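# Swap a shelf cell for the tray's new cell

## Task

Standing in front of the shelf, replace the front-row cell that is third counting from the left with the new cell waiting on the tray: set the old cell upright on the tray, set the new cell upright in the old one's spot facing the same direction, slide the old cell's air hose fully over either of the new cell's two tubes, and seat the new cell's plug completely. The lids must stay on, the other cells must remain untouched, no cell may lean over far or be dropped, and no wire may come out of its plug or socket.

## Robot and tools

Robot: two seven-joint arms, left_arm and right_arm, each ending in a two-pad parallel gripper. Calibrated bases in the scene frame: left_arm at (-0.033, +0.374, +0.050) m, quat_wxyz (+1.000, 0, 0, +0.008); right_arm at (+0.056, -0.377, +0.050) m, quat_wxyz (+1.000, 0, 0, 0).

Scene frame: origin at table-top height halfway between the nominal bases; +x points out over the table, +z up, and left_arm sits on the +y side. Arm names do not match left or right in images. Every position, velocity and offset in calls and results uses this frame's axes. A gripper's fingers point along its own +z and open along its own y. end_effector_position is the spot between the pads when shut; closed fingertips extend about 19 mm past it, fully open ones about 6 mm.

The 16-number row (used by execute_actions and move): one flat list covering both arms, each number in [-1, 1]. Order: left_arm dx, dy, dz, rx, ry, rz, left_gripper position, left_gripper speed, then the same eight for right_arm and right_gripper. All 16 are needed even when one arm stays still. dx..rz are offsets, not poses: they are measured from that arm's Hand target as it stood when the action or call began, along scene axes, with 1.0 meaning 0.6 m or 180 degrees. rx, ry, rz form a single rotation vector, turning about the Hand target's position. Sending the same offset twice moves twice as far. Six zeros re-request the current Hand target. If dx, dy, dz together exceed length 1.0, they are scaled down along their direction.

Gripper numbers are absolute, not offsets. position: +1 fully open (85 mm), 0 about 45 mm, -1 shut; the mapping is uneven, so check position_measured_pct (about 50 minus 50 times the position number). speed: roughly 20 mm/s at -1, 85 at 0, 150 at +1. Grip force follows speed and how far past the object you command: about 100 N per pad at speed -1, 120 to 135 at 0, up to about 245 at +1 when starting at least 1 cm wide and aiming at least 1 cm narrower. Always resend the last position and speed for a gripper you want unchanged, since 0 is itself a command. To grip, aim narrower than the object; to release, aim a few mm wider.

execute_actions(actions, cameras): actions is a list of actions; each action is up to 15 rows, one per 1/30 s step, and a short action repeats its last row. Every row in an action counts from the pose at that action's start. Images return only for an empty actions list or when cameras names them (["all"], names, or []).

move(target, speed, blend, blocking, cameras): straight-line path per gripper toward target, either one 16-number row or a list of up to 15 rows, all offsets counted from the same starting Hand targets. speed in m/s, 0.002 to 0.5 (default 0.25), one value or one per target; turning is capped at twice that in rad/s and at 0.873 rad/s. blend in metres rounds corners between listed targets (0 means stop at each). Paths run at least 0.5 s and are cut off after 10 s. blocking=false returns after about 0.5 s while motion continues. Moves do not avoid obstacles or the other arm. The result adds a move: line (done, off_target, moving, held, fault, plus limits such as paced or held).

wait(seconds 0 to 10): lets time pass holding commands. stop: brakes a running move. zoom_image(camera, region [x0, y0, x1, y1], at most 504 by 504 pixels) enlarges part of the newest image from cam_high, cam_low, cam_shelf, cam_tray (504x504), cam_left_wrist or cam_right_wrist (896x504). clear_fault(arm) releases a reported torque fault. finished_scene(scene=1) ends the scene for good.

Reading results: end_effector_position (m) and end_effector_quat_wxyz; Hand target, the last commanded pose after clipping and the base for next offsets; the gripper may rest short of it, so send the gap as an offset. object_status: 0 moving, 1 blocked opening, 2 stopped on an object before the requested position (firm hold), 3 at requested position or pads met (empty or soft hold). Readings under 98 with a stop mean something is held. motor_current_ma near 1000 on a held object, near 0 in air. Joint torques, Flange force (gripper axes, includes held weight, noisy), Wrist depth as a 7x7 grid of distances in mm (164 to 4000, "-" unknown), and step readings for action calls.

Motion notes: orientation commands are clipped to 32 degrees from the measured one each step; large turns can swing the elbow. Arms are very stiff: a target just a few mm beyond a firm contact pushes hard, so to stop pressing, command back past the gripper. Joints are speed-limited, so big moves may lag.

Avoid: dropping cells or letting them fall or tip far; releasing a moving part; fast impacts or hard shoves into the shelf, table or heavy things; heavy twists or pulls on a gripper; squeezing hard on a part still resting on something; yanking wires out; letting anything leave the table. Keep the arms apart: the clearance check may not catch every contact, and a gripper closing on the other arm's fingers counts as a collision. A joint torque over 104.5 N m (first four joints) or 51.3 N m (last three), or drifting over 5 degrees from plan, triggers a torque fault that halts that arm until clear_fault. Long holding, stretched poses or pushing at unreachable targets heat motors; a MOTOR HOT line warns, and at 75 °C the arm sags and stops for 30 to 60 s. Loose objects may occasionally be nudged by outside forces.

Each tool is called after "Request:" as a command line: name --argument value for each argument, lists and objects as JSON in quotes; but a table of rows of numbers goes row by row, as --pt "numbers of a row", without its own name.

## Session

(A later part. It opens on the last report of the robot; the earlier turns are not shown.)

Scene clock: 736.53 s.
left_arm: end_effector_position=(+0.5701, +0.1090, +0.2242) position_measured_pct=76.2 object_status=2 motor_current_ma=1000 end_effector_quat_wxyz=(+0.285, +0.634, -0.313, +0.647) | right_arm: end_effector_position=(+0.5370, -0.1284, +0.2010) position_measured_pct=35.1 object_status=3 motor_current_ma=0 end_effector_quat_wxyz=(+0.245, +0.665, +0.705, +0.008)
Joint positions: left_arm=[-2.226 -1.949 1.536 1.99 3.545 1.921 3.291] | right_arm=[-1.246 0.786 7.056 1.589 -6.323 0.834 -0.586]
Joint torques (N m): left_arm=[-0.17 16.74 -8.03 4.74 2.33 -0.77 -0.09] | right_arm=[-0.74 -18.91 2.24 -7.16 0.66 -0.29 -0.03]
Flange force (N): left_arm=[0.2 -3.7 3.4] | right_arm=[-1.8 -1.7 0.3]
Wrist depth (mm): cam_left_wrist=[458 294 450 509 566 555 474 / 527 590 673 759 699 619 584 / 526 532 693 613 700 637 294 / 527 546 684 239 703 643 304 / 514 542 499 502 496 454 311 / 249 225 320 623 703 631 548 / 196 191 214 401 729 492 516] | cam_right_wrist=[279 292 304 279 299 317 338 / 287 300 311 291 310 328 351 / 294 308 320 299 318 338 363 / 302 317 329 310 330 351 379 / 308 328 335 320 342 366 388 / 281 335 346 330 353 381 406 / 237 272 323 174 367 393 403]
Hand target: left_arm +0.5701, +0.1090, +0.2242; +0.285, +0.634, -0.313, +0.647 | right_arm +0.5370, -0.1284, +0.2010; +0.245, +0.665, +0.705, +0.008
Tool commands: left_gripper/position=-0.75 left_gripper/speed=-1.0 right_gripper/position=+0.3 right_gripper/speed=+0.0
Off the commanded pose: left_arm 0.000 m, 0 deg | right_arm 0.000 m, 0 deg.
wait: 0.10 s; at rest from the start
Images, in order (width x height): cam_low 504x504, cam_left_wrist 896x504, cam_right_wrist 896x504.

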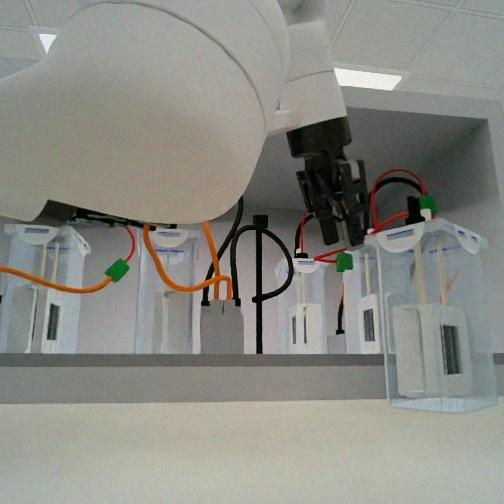

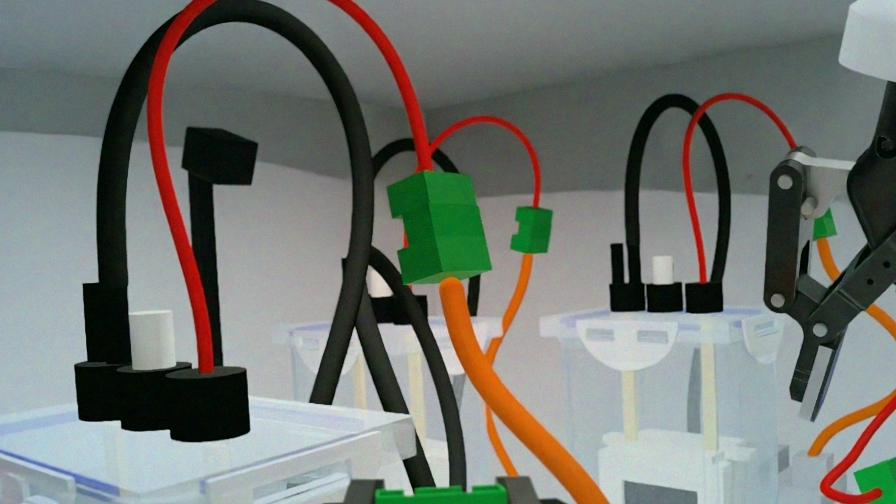

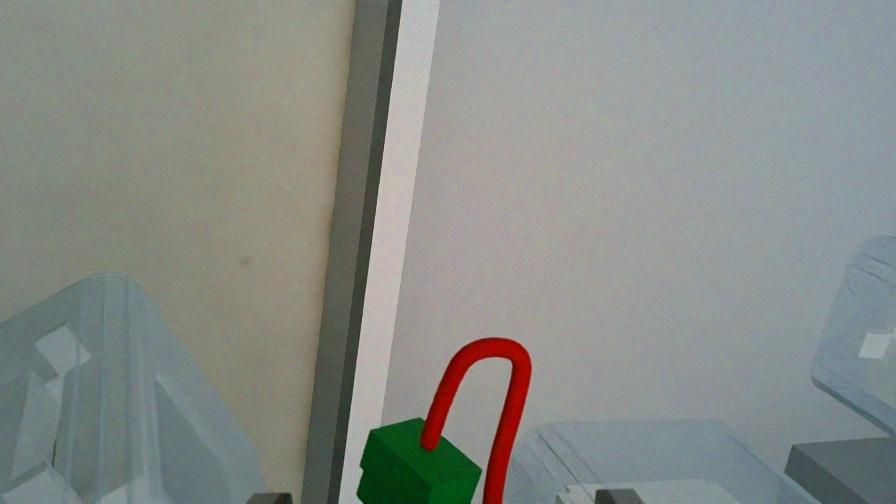

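Request:
move --target '[0,0,0,0,0,0,-0.75,-1,0.006,0,0,0,0,-0.0833,0.05,0]' --speed 0.08 --cameras '["cam_right_wrist"]'

Scene clock: 740.37 s.
left_arm: end_effector_position=(+0.5701, +0.1090, +0.2242) position_measured_pct=76.2 object_status=2 motor_current_ma=1000 end_effector_quat_wxyz=(+0.285, +0.634, -0.313, +0.647) | right_arm: end_effector_position=(+0.5406, -0.1284, +0.2010) position_measured_pct=47.6 object_status=3 motor_current_ma=0 end_effector_quat_wxyz=(+0.244, +0.752, +0.612, -0.024)
Joint positions: left_arm=[-2.226 -1.949 1.536 1.99 3.545 1.921 3.291] | right_arm=[-1.212 0.88 7.099 1.424 -6.399 1.043 -0.758]
Joint torques (N m): left_arm=[-0.2 16.76 -8.08 4.71 2.34 -0.77 -0.1] | right_arm=[-0.72 -20.45 2.76 -6.97 0.84 -0.06 -0.02]
Flange force (N): left_arm=[0.1 -3.5 3.3] | right_arm=[-1.9 -0.7 0.8]
Wrist depth (mm): cam_left_wrist=[458 295 449 510 563 494 214 / 531 590 675 762 704 603 212 / 526 532 686 612 702 626 292 / 528 548 684 238 708 626 294 / 517 543 499 500 494 454 318 / 249 226 320 623 701 626 337 / 197 191 214 401 723 494 519] | cam_right_wrist=[279 293 281 282 299 317 337 / 286 300 302 290 310 329 351 / 293 308 315 301 318 338 364 / 302 318 327 310 330 352 380 / 311 328 341 322 343 367 390 / 315 325 352 328 355 360 393 / 295 265 312 174 355 320 313]
Hand target: left_arm +0.5701, +0.1090, +0.2242; +0.285, +0.634, -0.313, +0.647 | right_arm +0.5406, -0.1284, +0.2010; +0.244, +0.752, +0.612, -0.024
Off the commanded pose: left_arm 0.000 m, 0 deg | right_arm 0.000 m, 0 deg.
move: done
Images, in order (width x height): cam_right_wrist 896x504.

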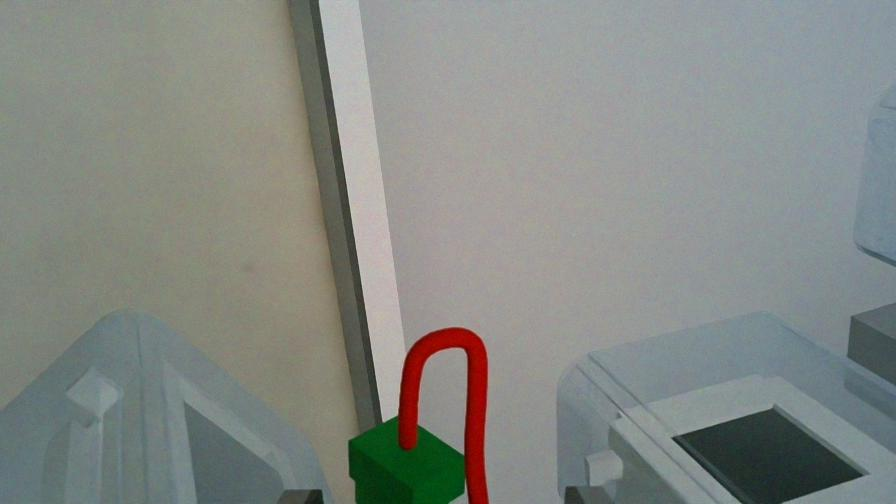

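Request:
move --target '[0,0,0,0,0,0,-0.75,-1,0.0065,-0.01,-0.022,0,0,0,0.05,0]' --speed 0.03 --cameras '["cam_right_wrist","cam_shelf"]'

Scene clock: 741.43 s.
left_arm: end_effector_position=(+0.5701, +0.1090, +0.2242) position_measured_pct=76.2 object_status=2 motor_current_ma=1000 end_effector_quat_wxyz=(+0.285, +0.634, -0.313, +0.647) | right_arm: end_effector_position=(+0.5445, -0.1344, +0.1878) position_measured_pct=47.6 object_status=3 motor_current_ma=0 end_effector_quat_wxyz=(+0.244, +0.752, +0.612, -0.024)
Joint positions: left_arm=[-2.226 -1.949 1.536 1.99 3.545 1.921 3.291] | right_arm=[-1.198 0.896 7.091 1.443 -6.406 1.006 -0.752]
Joint torques (N m): left_arm=[-0.19 16.78 -8.02 4.7 2.31 -0.77 -0.09] | right_arm=[-0.73 -20.48 2.87 -6.81 0.82 -0.08 -0.02]
Flange force (N): left_arm=[0.1 -3.5 3.3] | right_arm=[-1.9 -0.6 0.7]
Wrist depth (mm): cam_left_wrist=[458 295 450 508 567 554 251 / 534 588 670 759 705 233 217 / 525 531 691 611 702 639 259 / 527 544 687 238 700 497 295 / 514 546 499 500 495 446 306 / 250 226 319 621 701 626 337 / 197 191 215 400 729 493 516] | cam_right_wrist=[267 280 262 269 284 302 320 / 274 288 274 276 294 312 333 / 281 297 295 285 304 323 347 / 289 303 314 295 315 336 362 / 297 313 326 306 325 348 375 / 299 318 337 315 339 349 378 / 268 259 341 324 337 305 302]
Hand target: left_arm +0.5701, +0.1090, +0.2242; +0.285, +0.634, -0.313, +0.647 | right_arm +0.5445, -0.1344, +0.1878; +0.244, +0.752, +0.612, -0.024
Off the commanded pose: left_arm 0.000 m, 0 deg | right_arm 0.000 m, 0 deg.
move: done
Images, in order (width x height): cam_shelf 504x504, cam_right_wrist 896x504.

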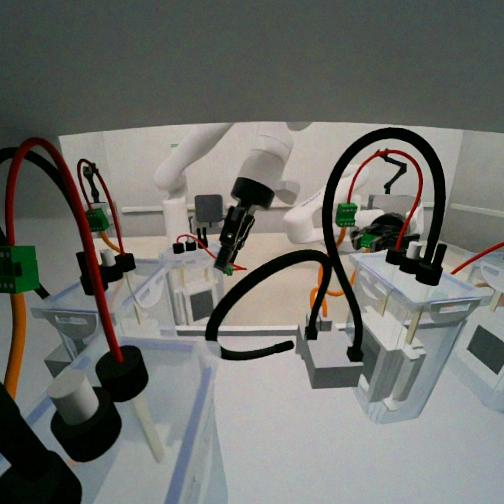

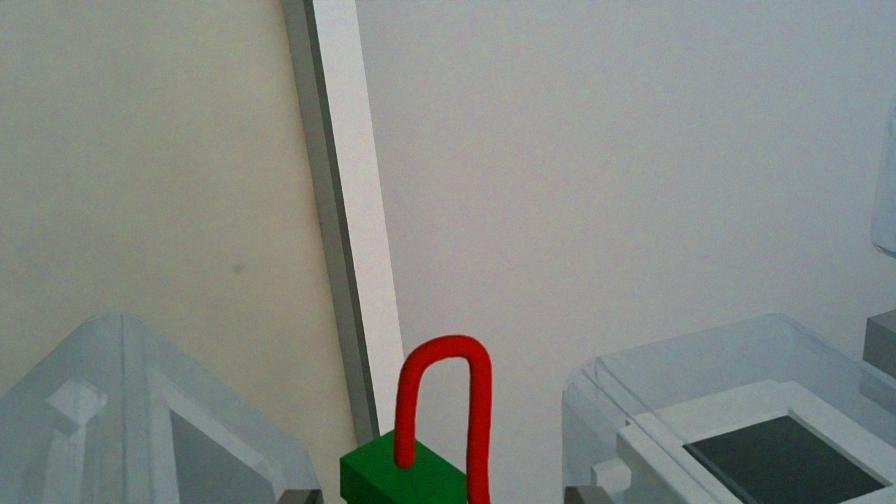

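Request:
move --target '[0,0,0,0,0,0,-0.75,-1,0.004,-0.0075,-0.022,0,0,0,0.05,0]' --speed 0.03 --cameras '["cam_right_wrist","cam_shelf"]'

Scene clock: 742.47 s.
left_arm: end_effector_position=(+0.5701, +0.1090, +0.2242) position_measured_pct=76.2 object_status=2 motor_current_ma=1000 end_effector_quat_wxyz=(+0.285, +0.634, -0.313, +0.647) | right_arm: end_effector_position=(+0.5469, -0.1389, +0.1746) position_measured_pct=47.6 object_status=3 motor_current_ma=0 end_effector_quat_wxyz=(+0.244, +0.752, +0.612, -0.024)
Joint positions: left_arm=[-2.226 -1.949 1.536 1.99 3.545 1.921 3.291] | right_arm=[-1.187 0.912 7.082 1.46 -6.413 0.972 -0.75]
Joint torques (N m): left_arm=[-0.16 16.76 -8.04 4.73 2.32 -0.77 -0.09] | right_arm=[-0.7 -20.55 2.89 -6.58 0.79 -0.12 -0.03]
Flange force (N): left_arm=[0.1 -3.7 3.3] | right_arm=[-1.7 -0.5 0.4]
Wrist depth (mm): cam_left_wrist=[457 293 450 509 566 559 467 / 533 588 672 754 699 604 241 / 527 530 691 608 701 240 220 / 527 551 688 238 706 620 303 / 514 541 499 500 495 449 299 / 249 225 319 624 699 627 329 / 197 191 215 401 725 491 345] | cam_right_wrist=[255 268 246 255 268 286 305 / 262 275 255 262 278 297 317 / 268 283 279 271 288 307 328 / 277 292 296 280 299 318 342 / 284 299 308 290 310 331 356 / 283 304 321 301 320 337 363 / 261 261 332 310 326 299 295]
Hand target: left_arm +0.5701, +0.1090, +0.2242; +0.285, +0.634, -0.313, +0.647 | right_arm +0.5469, -0.1389, +0.1746; +0.244, +0.752, +0.612, -0.024
Off the commanded pose: left_arm 0.000 m, 0 deg | right_arm 0.000 m, 0 deg.
move: done
Images, in order (width x height): cam_shelf 504x504, cam_right_wrist 896x504.

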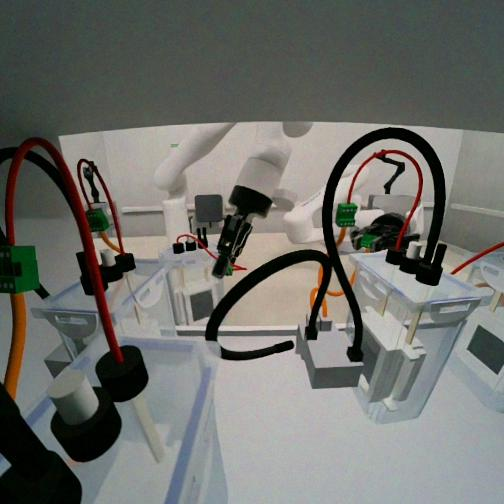

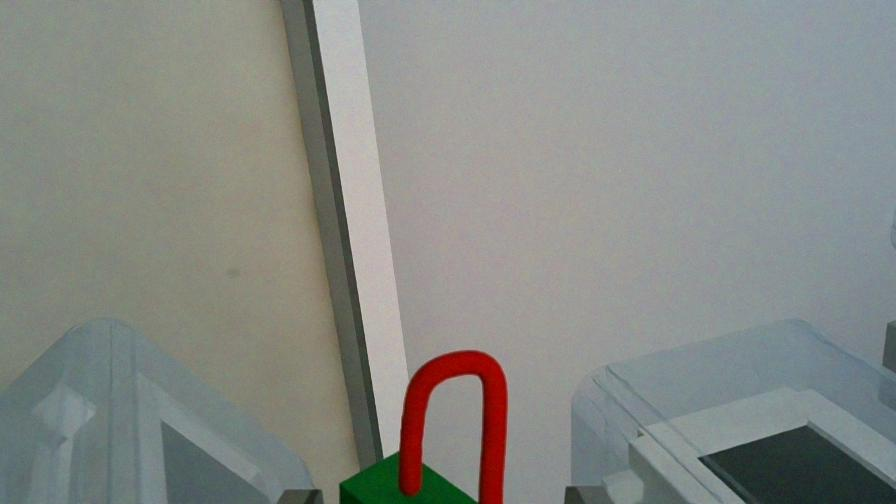

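Request:
move --target '[0,0,0,0,0,0,-0.75,-1,0.003,-0.005,-0.0147,0,0,0,0.05,0]' --speed 0.03

Request:
move --target '[0,0,0,0,0,0,-0.75,-1,0,0,0,0,0,0,-0.45,-1]' --cameras '["cam_right_wrist","cam_shelf","cam_low"]'

Scene clock: 743.57 s.
left_arm: end_effector_position=(+0.5701, +0.1090, +0.2242) position_measured_pct=76.2 object_status=2 motor_current_ma=1000 end_effector_quat_wxyz=(+0.285, +0.634, -0.313, +0.647) | right_arm: end_effector_position=(+0.5487, -0.1419, +0.1658) position_measured_pct=47.6 object_status=3 motor_current_ma=0 end_effector_quat_wxyz=(+0.244, +0.752, +0.612, -0.024)
Joint positions: left_arm=[-2.226 -1.949 1.536 1.99 3.545 1.921 3.291] | right_arm=[-1.179 0.924 7.076 1.469 -6.417 0.95 -0.749]
Joint torques (N m): left_arm=[-0.21 16.76 -8.04 4.7 2.31 -0.76 -0.09] | right_arm=[-0.74 -20.62 2.95 -6.52 0.79 -0.08 -0.03]
Flange force (N): left_arm=[0.1 -3.5 3.4] | right_arm=[-1.8 -0.6 0.5]
Wrist depth (mm): cam_left_wrist=[459 295 451 507 564 554 507 / 532 588 671 762 700 614 506 / 530 533 687 609 700 251 227 / 527 548 688 238 704 492 229 / 514 543 500 501 494 443 300 / 250 226 321 625 697 636 328 / 197 191 215 400 729 492 339] | cam_right_wrist=[248 259 236 245 261 275 294 / 253 267 244 253 268 286 305 / 260 274 266 262 276 297 317 / 267 282 288 270 287 307 328 / 275 291 298 279 298 319 342 / 276 299 311 290 307 328 349 / 254 265 321 301 320 295 290]
Hand target: left_arm +0.5701, +0.1090, +0.2242; +0.285, +0.634, -0.313, +0.647 | right_arm +0.5487, -0.1419, +0.1658; +0.244, +0.752, +0.612, -0.024
Off the commanded pose: left_arm 0.000 m, 0 deg | right_arm 0.000 m, 0 deg.
move: done

Scene clock: 744.93 s.
left_arm: end_effector_position=(+0.5701, +0.1090, +0.2242) position_measured_pct=76.2 object_status=2 motor_current_ma=1000 end_effector_quat_wxyz=(+0.285, +0.634, -0.313, +0.647) | right_arm: end_effector_position=(+0.5487, -0.1419, +0.1658) position_measured_pct=72.3 object_status=3 motor_current_ma=30 end_effector_quat_wxyz=(+0.244, +0.752, +0.612, -0.024)
Joint positions: left_arm=[-2.226 -1.949 1.536 1.99 3.545 1.921 3.291] | right_arm=[-1.179 0.924 7.076 1.469 -6.417 0.95 -0.749]
Joint torques (N m): left_arm=[-0.2 16.73 -8.05 4.7 2.33 -0.74 -0.09] | right_arm=[-0.68 -20.64 2.96 -6.42 0.76 -0.06 -0.01]
Flange force (N): left_arm=[0.2 -3.5 3.4] | right_arm=[-1.6 -0.5 0.5]
Wrist depth (mm): cam_left_wrist=[457 294 450 509 565 555 508 / 529 590 672 759 699 612 508 / 527 533 693 609 703 251 227 / 527 547 683 238 702 496 229 / 513 544 498 502 494 448 304 / 250 226 319 623 696 633 326 / 196 191 214 401 731 493 322] | cam_right_wrist=[248 259 237 246 260 276 294 / 254 267 244 253 268 285 305 / 260 274 266 261 277 297 318 / 267 283 288 270 287 306 328 / 275 290 298 280 298 318 342 / 276 298 310 290 307 329 349 / 254 265 322 300 320 295 292]
Hand target: left_arm +0.5701, +0.1090, +0.2242; +0.285, +0.634, -0.313, +0.647 | right_arm +0.5487, -0.1419, +0.1658; +0.244, +0.752, +0.612, -0.024
Off the commanded pose: left_arm 0.000 m, 0 deg | right_arm 0.000 m, 0 deg.
move: done
Images, in order (width x height): cam_low 504x504, cam_shelf 504x504, cam_right_wrist 896x504.

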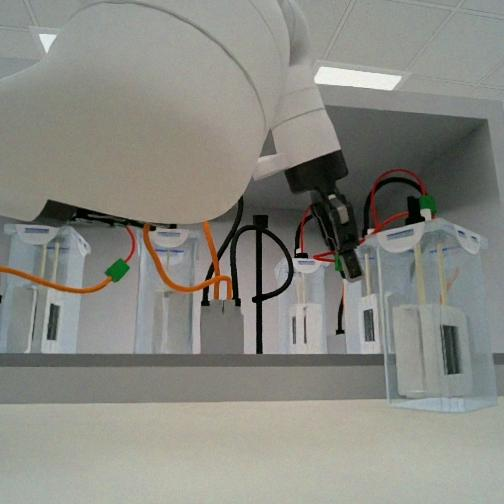

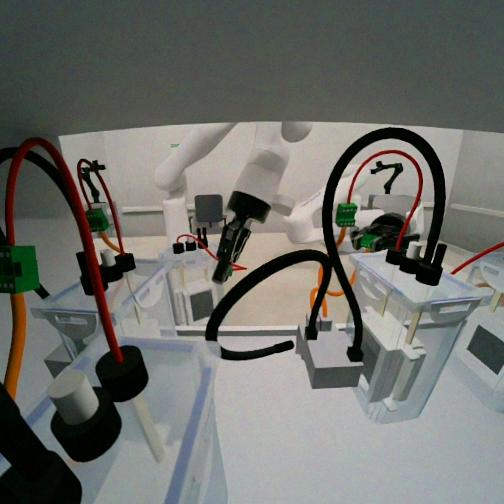

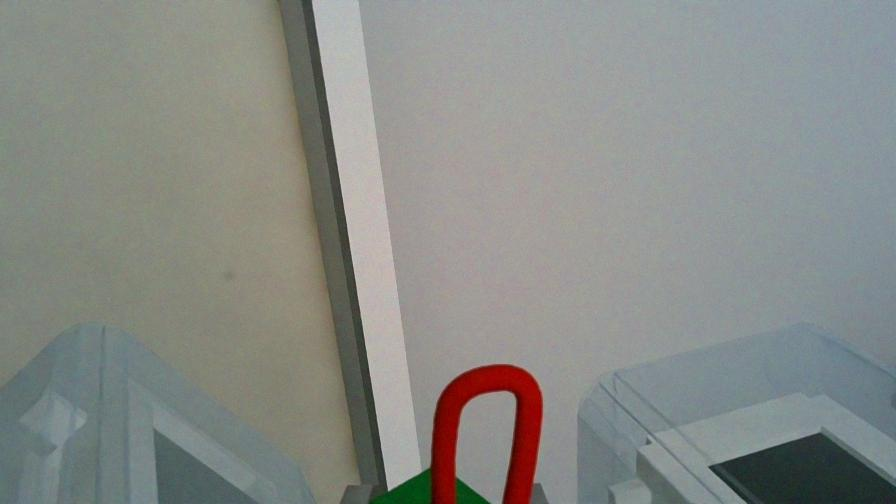

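Request:
move --target '[0,0,0,0,0,0,-0.75,-1,0,0,0,0,0,0,-0.65,-1]' --cameras '["cam_right_wrist"]'

Scene clock: 745.90 s.
left_arm: end_effector_position=(+0.5701, +0.1090, +0.2242) position_measured_pct=76.2 object_status=2 motor_current_ma=1000 end_effector_quat_wxyz=(+0.285, +0.634, -0.313, +0.647) | right_arm: end_effector_position=(+0.5487, -0.1419, +0.1658) position_measured_pct=81.8 object_status=0 motor_current_ma=180 end_effector_quat_wxyz=(+0.244, +0.752, +0.612, -0.024)
Joint positions: left_arm=[-2.226 -1.949 1.536 1.99 3.545 1.921 3.291] | right_arm=[-1.179 0.924 7.076 1.469 -6.417 0.95 -0.749]
Joint torques (N m): left_arm=[-0.13 16.77 -8.03 4.71 2.31 -0.75 -0.1] | right_arm=[-0.72 -20.62 2.94 -6.46 0.77 -0.08 -0.02]
Flange force (N): left_arm=[0.2 -3.7 3.3] | right_arm=[-1.7 -0.5 0.5]
Wrist depth (mm): cam_left_wrist=[457 294 448 510 566 553 508 / 530 588 677 755 698 614 505 / 527 532 685 609 703 251 227 / 527 547 686 239 704 609 227 / 516 545 499 499 498 448 305 / 249 225 320 624 698 626 326 / 197 191 214 401 729 490 325] | cam_right_wrist=[247 260 236 246 260 276 294 / 253 267 243 253 268 286 306 / 260 274 266 261 277 297 318 / 268 282 287 270 288 306 328 / 276 291 299 280 297 318 342 / 276 298 310 289 311 329 350 / 254 265 322 300 314 296 291]
Hand target: left_arm +0.5701, +0.1090, +0.2242; +0.285, +0.634, -0.313, +0.647 | right_arm +0.5487, -0.1419, +0.1658; +0.244, +0.752, +0.612, -0.024
Off the commanded pose: left_arm 0.000 m, 0 deg | right_arm 0.000 m, 0 deg.
move: done
Images, in order (width x height): cam_right_wrist 896x504.

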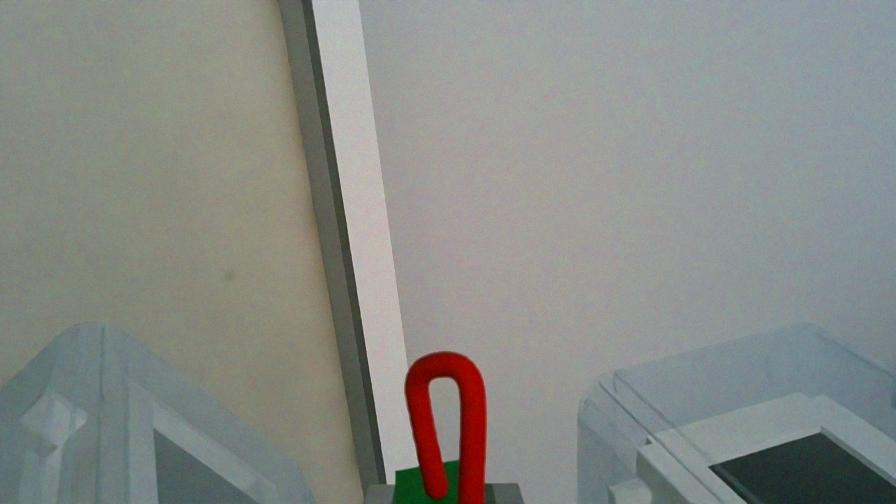

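Request:
move --target '[0,0,0,0,0,0,-0.75,-1,0,0,0,0,0,0,-0.75,-1]' --cameras '["cam_right_wrist","cam_shelf"]'

Request:
zoom_image --camera "cam_shelf" --region '[190, 230, 270, 310]'

Request:
zoom_image --camera "cam_right_wrist" --region '[340, 324, 520, 504]'

Scene clock: 747.10 s.
left_arm: end_effector_position=(+0.5701, +0.1090, +0.2242) position_measured_pct=76.2 object_status=2 motor_current_ma=1000 end_effector_quat_wxyz=(+0.285, +0.634, -0.313, +0.647) | right_arm: end_effector_position=(+0.5487, -0.1419, +0.1658) position_measured_pct=83.5 object_status=0 motor_current_ma=1000 end_effector_quat_wxyz=(+0.244, +0.752, +0.612, -0.024)
Joint positions: left_arm=[-2.226 -1.949 1.536 1.99 3.545 1.921 3.291] | right_arm=[-1.179 0.924 7.076 1.469 -6.417 0.95 -0.749]
Joint torques (N m): left_arm=[-0.18 16.74 -8.03 4.74 2.33 -0.76 -0.09] | right_arm=[-0.74 -20.65 2.92 -6.43 0.78 -0.07 -0.05]
Flange force (N): left_arm=[0.2 -3.7 3.4] | right_arm=[-1.6 -0.3 0.5]
Wrist depth (mm): cam_left_wrist=[458 295 449 508 566 555 508 / 529 589 674 762 700 613 506 / 529 530 691 611 698 251 227 / 529 547 686 238 700 611 227 / 516 544 501 502 496 449 306 / 250 226 319 621 702 628 322 / 196 191 215 401 724 492 326] | cam_right_wrist=[247 259 237 246 260 275 294 / 253 267 244 253 268 286 305 / 260 274 266 261 278 296 318 / 267 281 287 270 286 306 329 / 275 291 298 280 298 318 343 / 276 298 310 289 310 329 349 / 254 266 321 299 313 295 291]
Hand target: left_arm +0.5701, +0.1090, +0.2242; +0.285, +0.634, -0.313, +0.647 | right_arm +0.5487, -0.1419, +0.1658; +0.244, +0.752, +0.612, -0.024
Off the commanded pose: left_arm 0.000 m, 0 deg | right_arm 0.000 m, 0 deg.
move: done
Images, in order (width x height): cam_shelf 504x504, cam_right_wrist 896x504.

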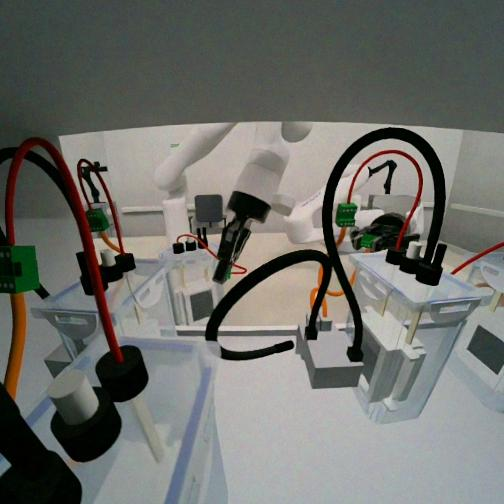

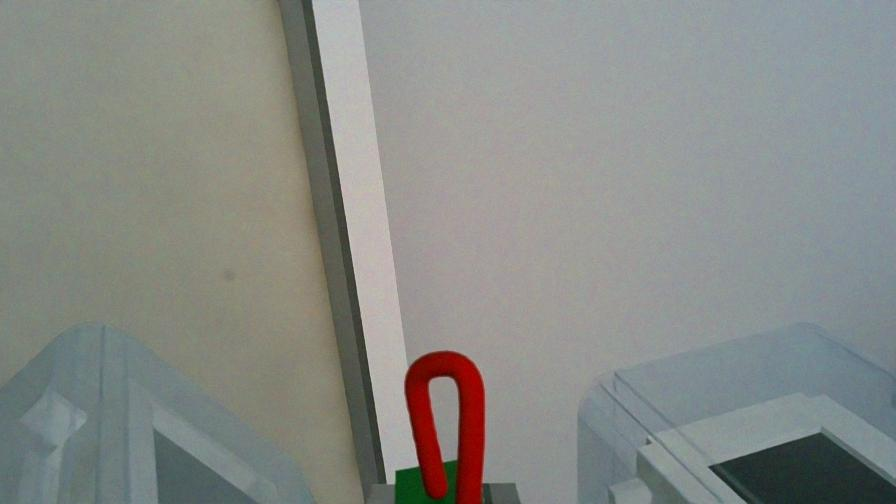

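Scaled by 6.300 from the camera's 504x504 image, which has a finer 720x720 frame.

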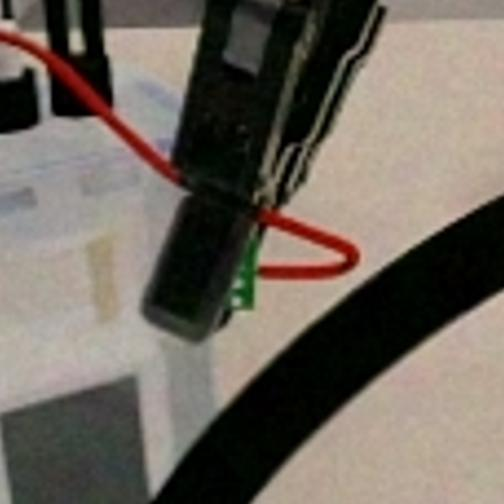

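Scaled by 2.800 from the camera's 896x504 image, which has a finer 1280x720 frame.

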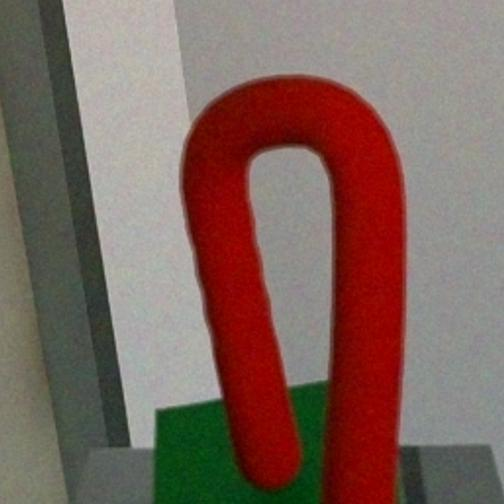

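Request:
move --pt "0 0 0 0 0 0 -0.75 -1 -0.08 0.07 0.15 0 0 0 -0.75 -1" --pt "0 0 0 0 0 0 -0.75 -1 -0.165 0.1 0.22 0 0 0 -0.75 -1" --speed 0.06 --blend 0.02 --cameras '["cam_right_wrist","cam_shelf","cam_low"]'

Scene clock: 752.47 s.
left_arm: end_effector_position=(+0.5701, +0.1090, +0.2242) position_measured_pct=76.2 object_status=2 motor_current_ma=1000 end_effector_quat_wxyz=(+0.285, +0.634, -0.313, +0.647) | right_arm: end_effector_position=(+0.4497, -0.0819, +0.2978) position_measured_pct=83.5 object_status=2 motor_current_ma=1000 end_effector_quat_wxyz=(+0.244, +0.752, +0.612, -0.024)
Joint positions: left_arm=[-2.226 -1.949 1.536 1.99 3.545 1.921 3.291] | right_arm=[-1.455 0.721 7.182 1.394 -6.334 1.301 -0.873]
Joint torques (N m): left_arm=[-0.17 16.76 -8 4.69 2.34 -0.74 -0.09] | right_arm=[-2.12 -19.06 1.62 -9.25 0.7 -0.09 -0.04]
Flange force (N): left_arm=[0.3 -3.6 3.4] | right_arm=[-3.6 0.1 5.3]
Wrist depth (mm): cam_left_wrist=[458 294 450 510 564 559 550 / 535 586 672 760 700 618 566 / 527 532 691 609 699 627 562 / 526 547 685 238 706 621 554 / 517 548 499 499 492 457 574 / 250 225 320 623 700 625 574 / 197 191 215 401 729 493 554] | cam_right_wrist=[363 382 400 412 405 430 451 / 375 392 412 426 416 443 472 / 386 405 425 441 431 460 489 / 398 418 441 459 450 477 510 / 408 428 434 462 465 485 511 / 421 443 266 352 484 457 422 / 433 451 267 274 483 465 410]
Hand target: left_arm +0.5701, +0.1090, +0.2242; +0.285, +0.634, -0.313, +0.647 | right_arm +0.4497, -0.0819, +0.2978; +0.244, +0.752, +0.612, -0.024
Off the commanded pose: left_arm 0.000 m, 0 deg | right_arm 0.000 m, 0 deg.
move: done
Images, in order (width x height): cam_low 504x504, cam_shelf 504x504, cam_right_wrist 896x504.

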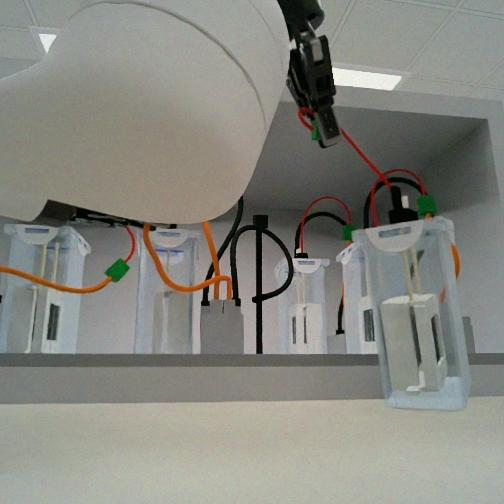

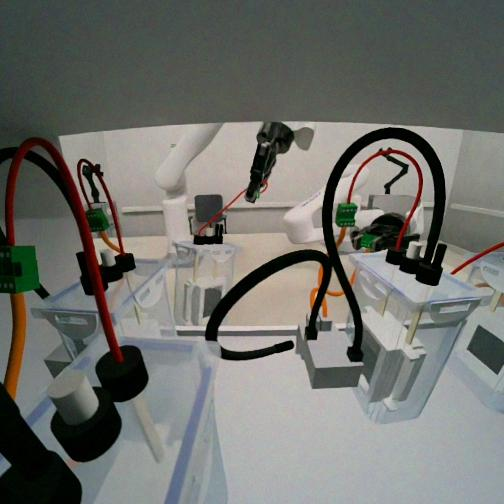

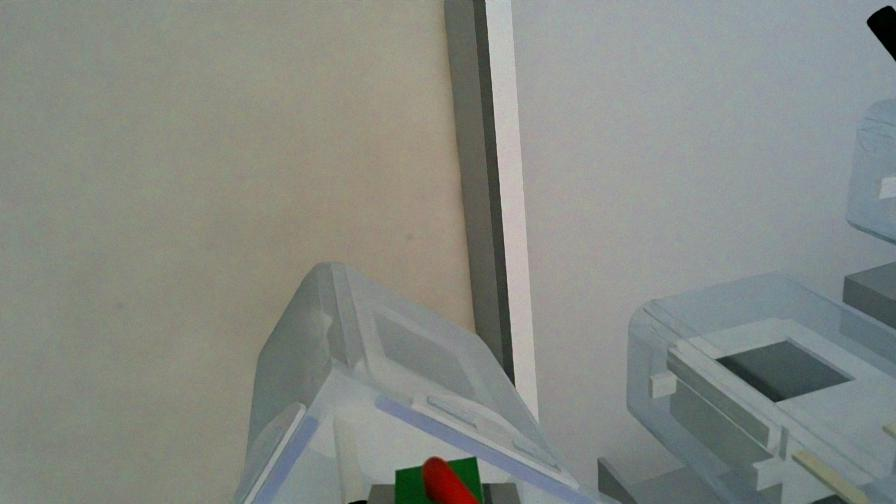

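Request:
move --pt "0 0 0 0 0 0 -0.75 -1 0.01 -0.05 -0.0 0 0 0 -0.75 -1" --pt "0 0 0 0 0 0 -0.75 -1 0.01 -0.05 0.02 0.2576 -0.0095 0.0295 -0.75 -1" --speed 0.06 --cameras '["cam_right_wrist","cam_shelf","cam_low","cam_high"]'

Scene clock: 760.70 s.
left_arm: end_effector_position=(+0.5701, +0.1090, +0.2242) position_measured_pct=76.2 object_status=2 motor_current_ma=1000 end_effector_quat_wxyz=(+0.285, +0.634, -0.313, +0.647) | right_arm: end_effector_position=(+0.4557, -0.1119, +0.3098) position_measured_pct=83.5 object_status=2 motor_current_ma=1000 end_effector_quat_wxyz=(-0.062, +0.759, +0.602, +0.241)
Joint positions: left_arm=[-2.226 -1.949 1.536 1.99 3.545 1.921 3.291] | right_arm=[-1.069 0.206 6.951 1.967 -6.895 0.641 -0.243]
Joint torques (N m): left_arm=[-0.16 16.76 -8.06 4.73 2.31 -0.76 -0.11] | right_arm=[-2.25 -13.09 -3.36 -10.72 -1.61 -0.65 -0.02]
Flange force (N): left_arm=[0.1 -3.7 3.3] | right_arm=[-4.7 2.5 0.1]
Wrist depth (mm): cam_left_wrist=[456 294 450 507 564 556 548 / 530 585 672 760 698 614 567 / 530 533 689 611 698 627 560 / 528 545 687 238 702 617 553 / 516 546 499 500 496 456 570 / 249 225 320 622 702 623 584 / 196 191 215 400 727 491 551] | cam_right_wrist=[539 560 580 547 571 339 354 / 518 535 555 533 536 428 583 / 498 516 533 511 402 438 408 / 478 493 513 495 470 413 532 / 459 473 491 494 466 483 504 / 442 455 472 476 457 471 485 / 430 440 454 464 441 454 466]
Hand target: left_arm +0.5701, +0.1090, +0.2242; +0.285, +0.634, -0.313, +0.647 | right_arm +0.4557, -0.1119, +0.3098; -0.062, +0.759, +0.602, +0.241
Off the commanded pose: left_arm 0.000 m, 0 deg | right_arm 0.000 m, 0 deg.
move: done
Images, in order (width x height): cam_high 504x504, cam_low 504x504, cam_shelf 504x504, cam_right_wrist 896x504.

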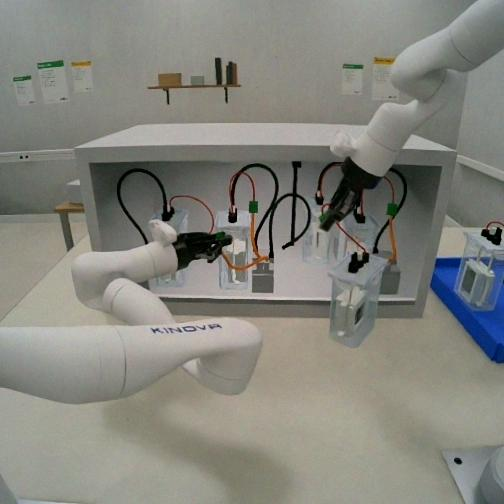

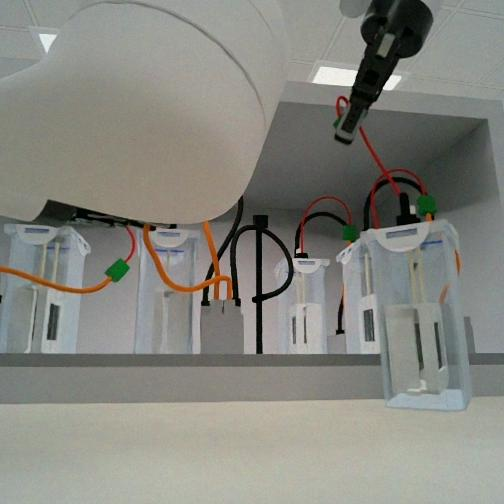

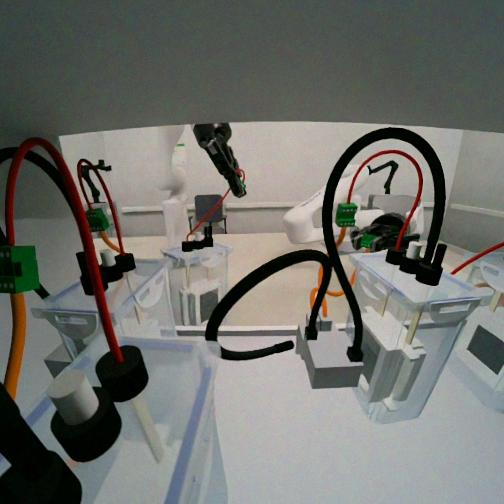

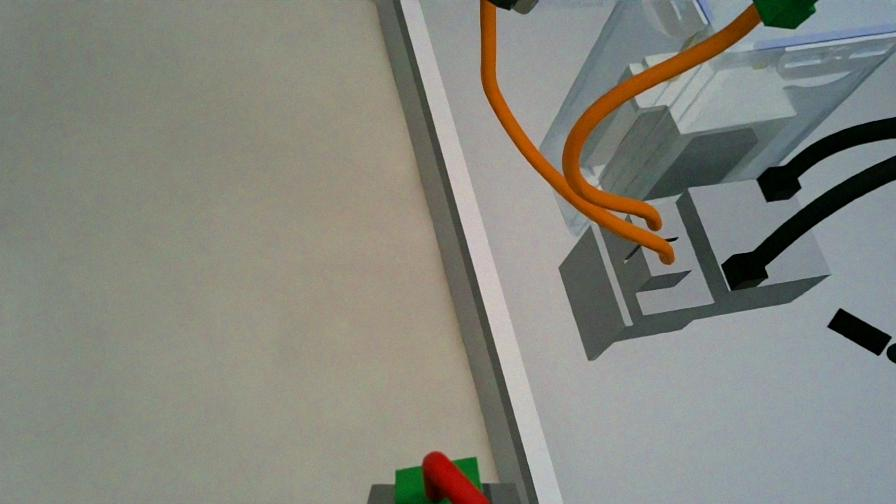

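Request:
move --target '[0,0,0,0,0,0,-0.75,-1,0.0,0,0.01,0.2577,-0.0094,0.0294,-0.75,-1]' --speed 0.06 --cameras '["cam_right_wrist","cam_shelf","cam_low","cam_high","cam_left_wrist"]'

Scene clock: 768.03 s.
left_arm: end_effector_position=(+0.5701, +0.1090, +0.2242) position_measured_pct=76.2 object_status=2 motor_current_ma=1000 end_effector_quat_wxyz=(+0.285, +0.634, -0.313, +0.647) | right_arm: end_effector_position=(+0.4557, -0.1119, +0.3158) position_measured_pct=83.5 object_status=2 motor_current_ma=1000 end_effector_quat_wxyz=(-0.358, +0.642, +0.493, +0.466)
Joint positions: left_arm=[-2.226 -1.949 1.536 1.99 3.545 1.921 3.291] | right_arm=[-0.322 0.542 6.704 2.256 -8.008 1.393 1.145]
Joint torques (N m): left_arm=[-0.19 16.75 -8.02 4.72 2.32 -0.75 -0.12] | right_arm=[-1.54 -15.94 -3.65 -4.39 -1.28 3.28 -0.04]
Flange force (N): left_arm=[0.2 -3.6 3.4] | right_arm=[-5.1 2.2 -5.4]
Wrist depth (mm): cam_left_wrist=[458 294 449 509 565 556 546 / 531 587 672 759 696 616 567 / 529 530 688 610 699 631 561 / 527 548 688 238 704 622 556 / 517 547 498 502 494 456 570 / 249 225 318 623 696 624 576 / 197 191 214 400 733 493 552] | cam_right_wrist=[3400 3014 3157 651 664 694 717 / 2706 2631 2631 670 680 708 733 / 2105 2271 2286 688 702 735 750 / 2674 520 459 703 708 572 771 / 475 507 450 450 654 447 409 / 451 859 459 400 413 403 380 / 718 739 739 689 627 620 449]
Hand target: left_arm +0.5701, +0.1090, +0.2242; +0.285, +0.634, -0.313, +0.647 | right_arm +0.4557, -0.1119, +0.3158; -0.358, +0.642, +0.493, +0.466
Off the commanded pose: left_arm 0.000 m, 0 deg | right_arm 0.000 m, 0 deg.
move: done
Images, in order (width x height): cam_high 504x504, cam_low 504x504, cam_shelf 504x504, cam_left_wrist 896x504, cam_right_wrist 896x504.

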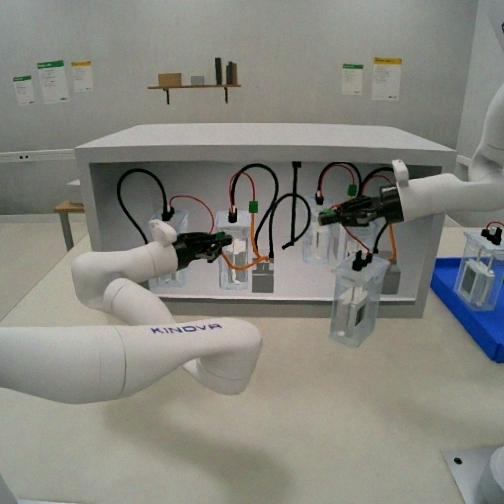

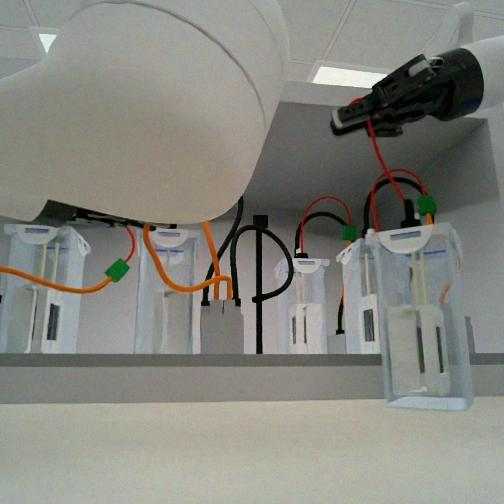

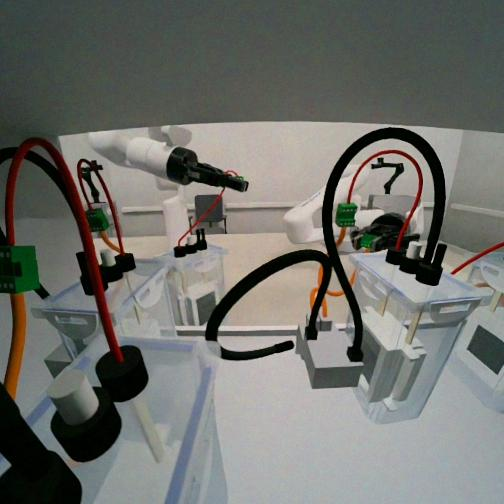

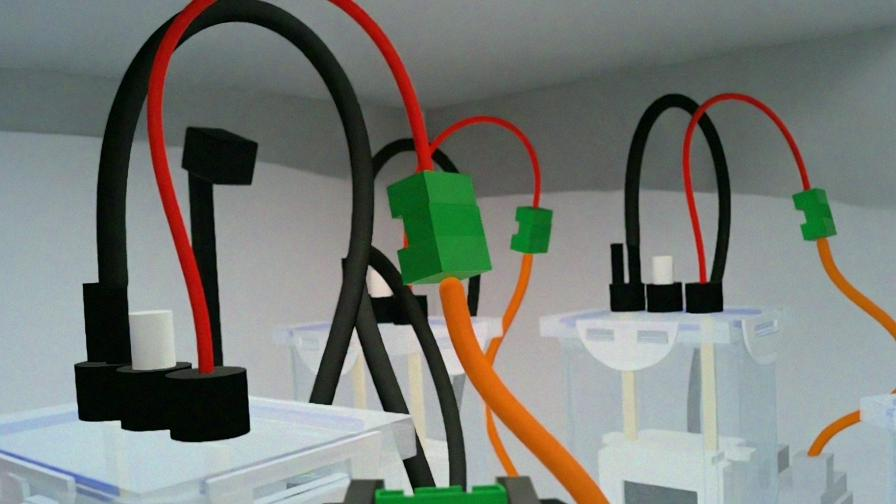

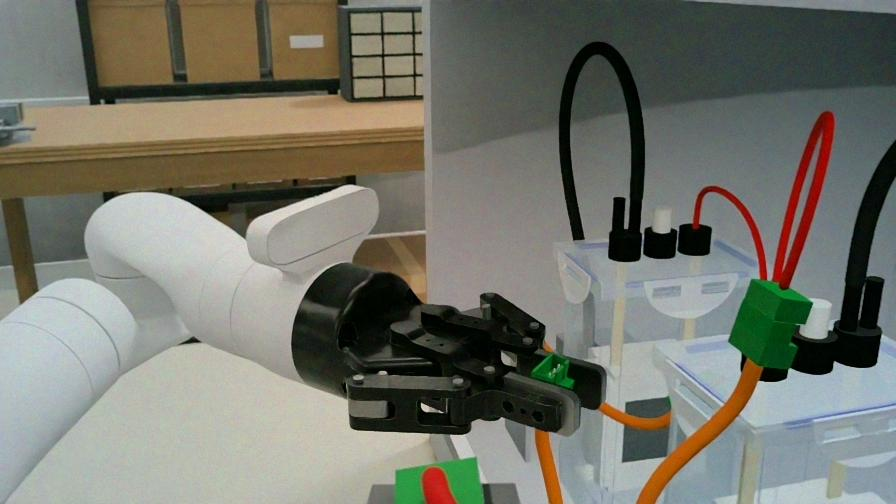

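Request:
zoom_image --camera "cam_low" --region '[310, 70, 430, 190]'

Request:
zoom_image --camera "cam_shelf" --region '[160, 140, 260, 240]'

Request:
zoom_image --camera "cam_right_wrist" --region '[340, 324, 520, 504]'

Scaled by 4.200 from the camera's 504x504 image, which has a finer 720x720 frame.

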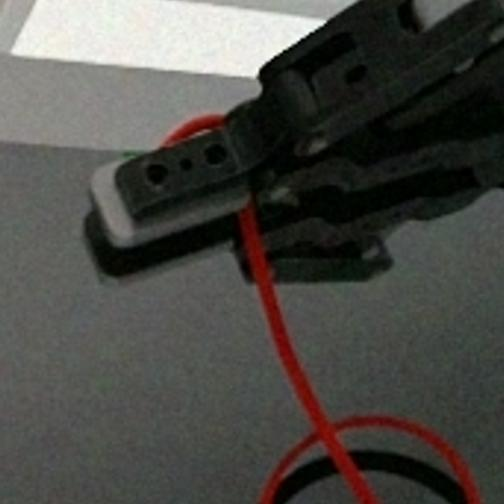

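Scaled by 5.040 from the camera's 504x504 image, which has a finer 720x720 frame.

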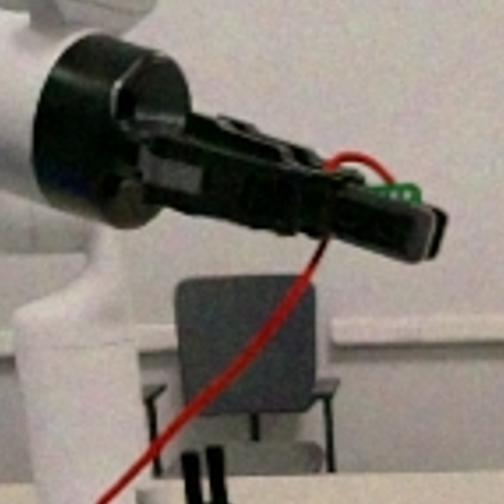

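Scaled by 2.800 from the camera's 896x504 image, which has a finer 1280x720 frame.

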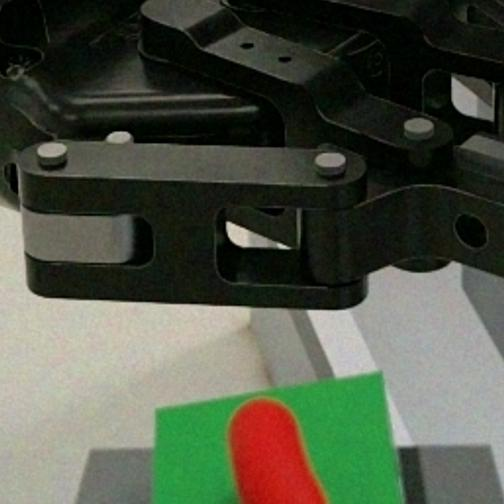

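Request:
zoom_image --camera "cam_high" --region '[300, 180, 420, 360]'

Request:
zoom_image --camera "cam_shelf" --region '[140, 200, 260, 340]'

Scaled by 2.800 from the camera's 504x504 image, which has a finer 720x720 frame.

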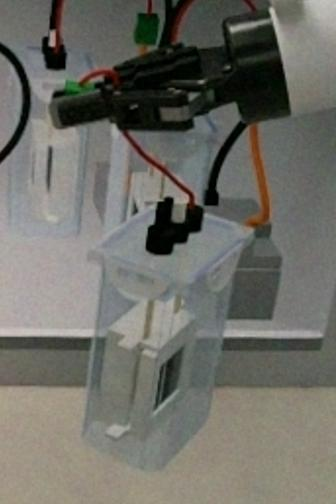

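Scaled by 3.600 from the camera's 504x504 image, which has a finer 720x720 frame.

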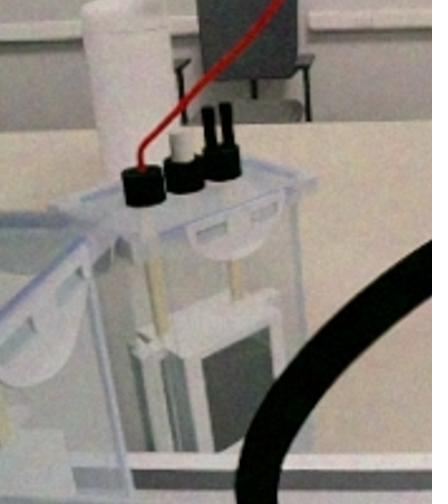

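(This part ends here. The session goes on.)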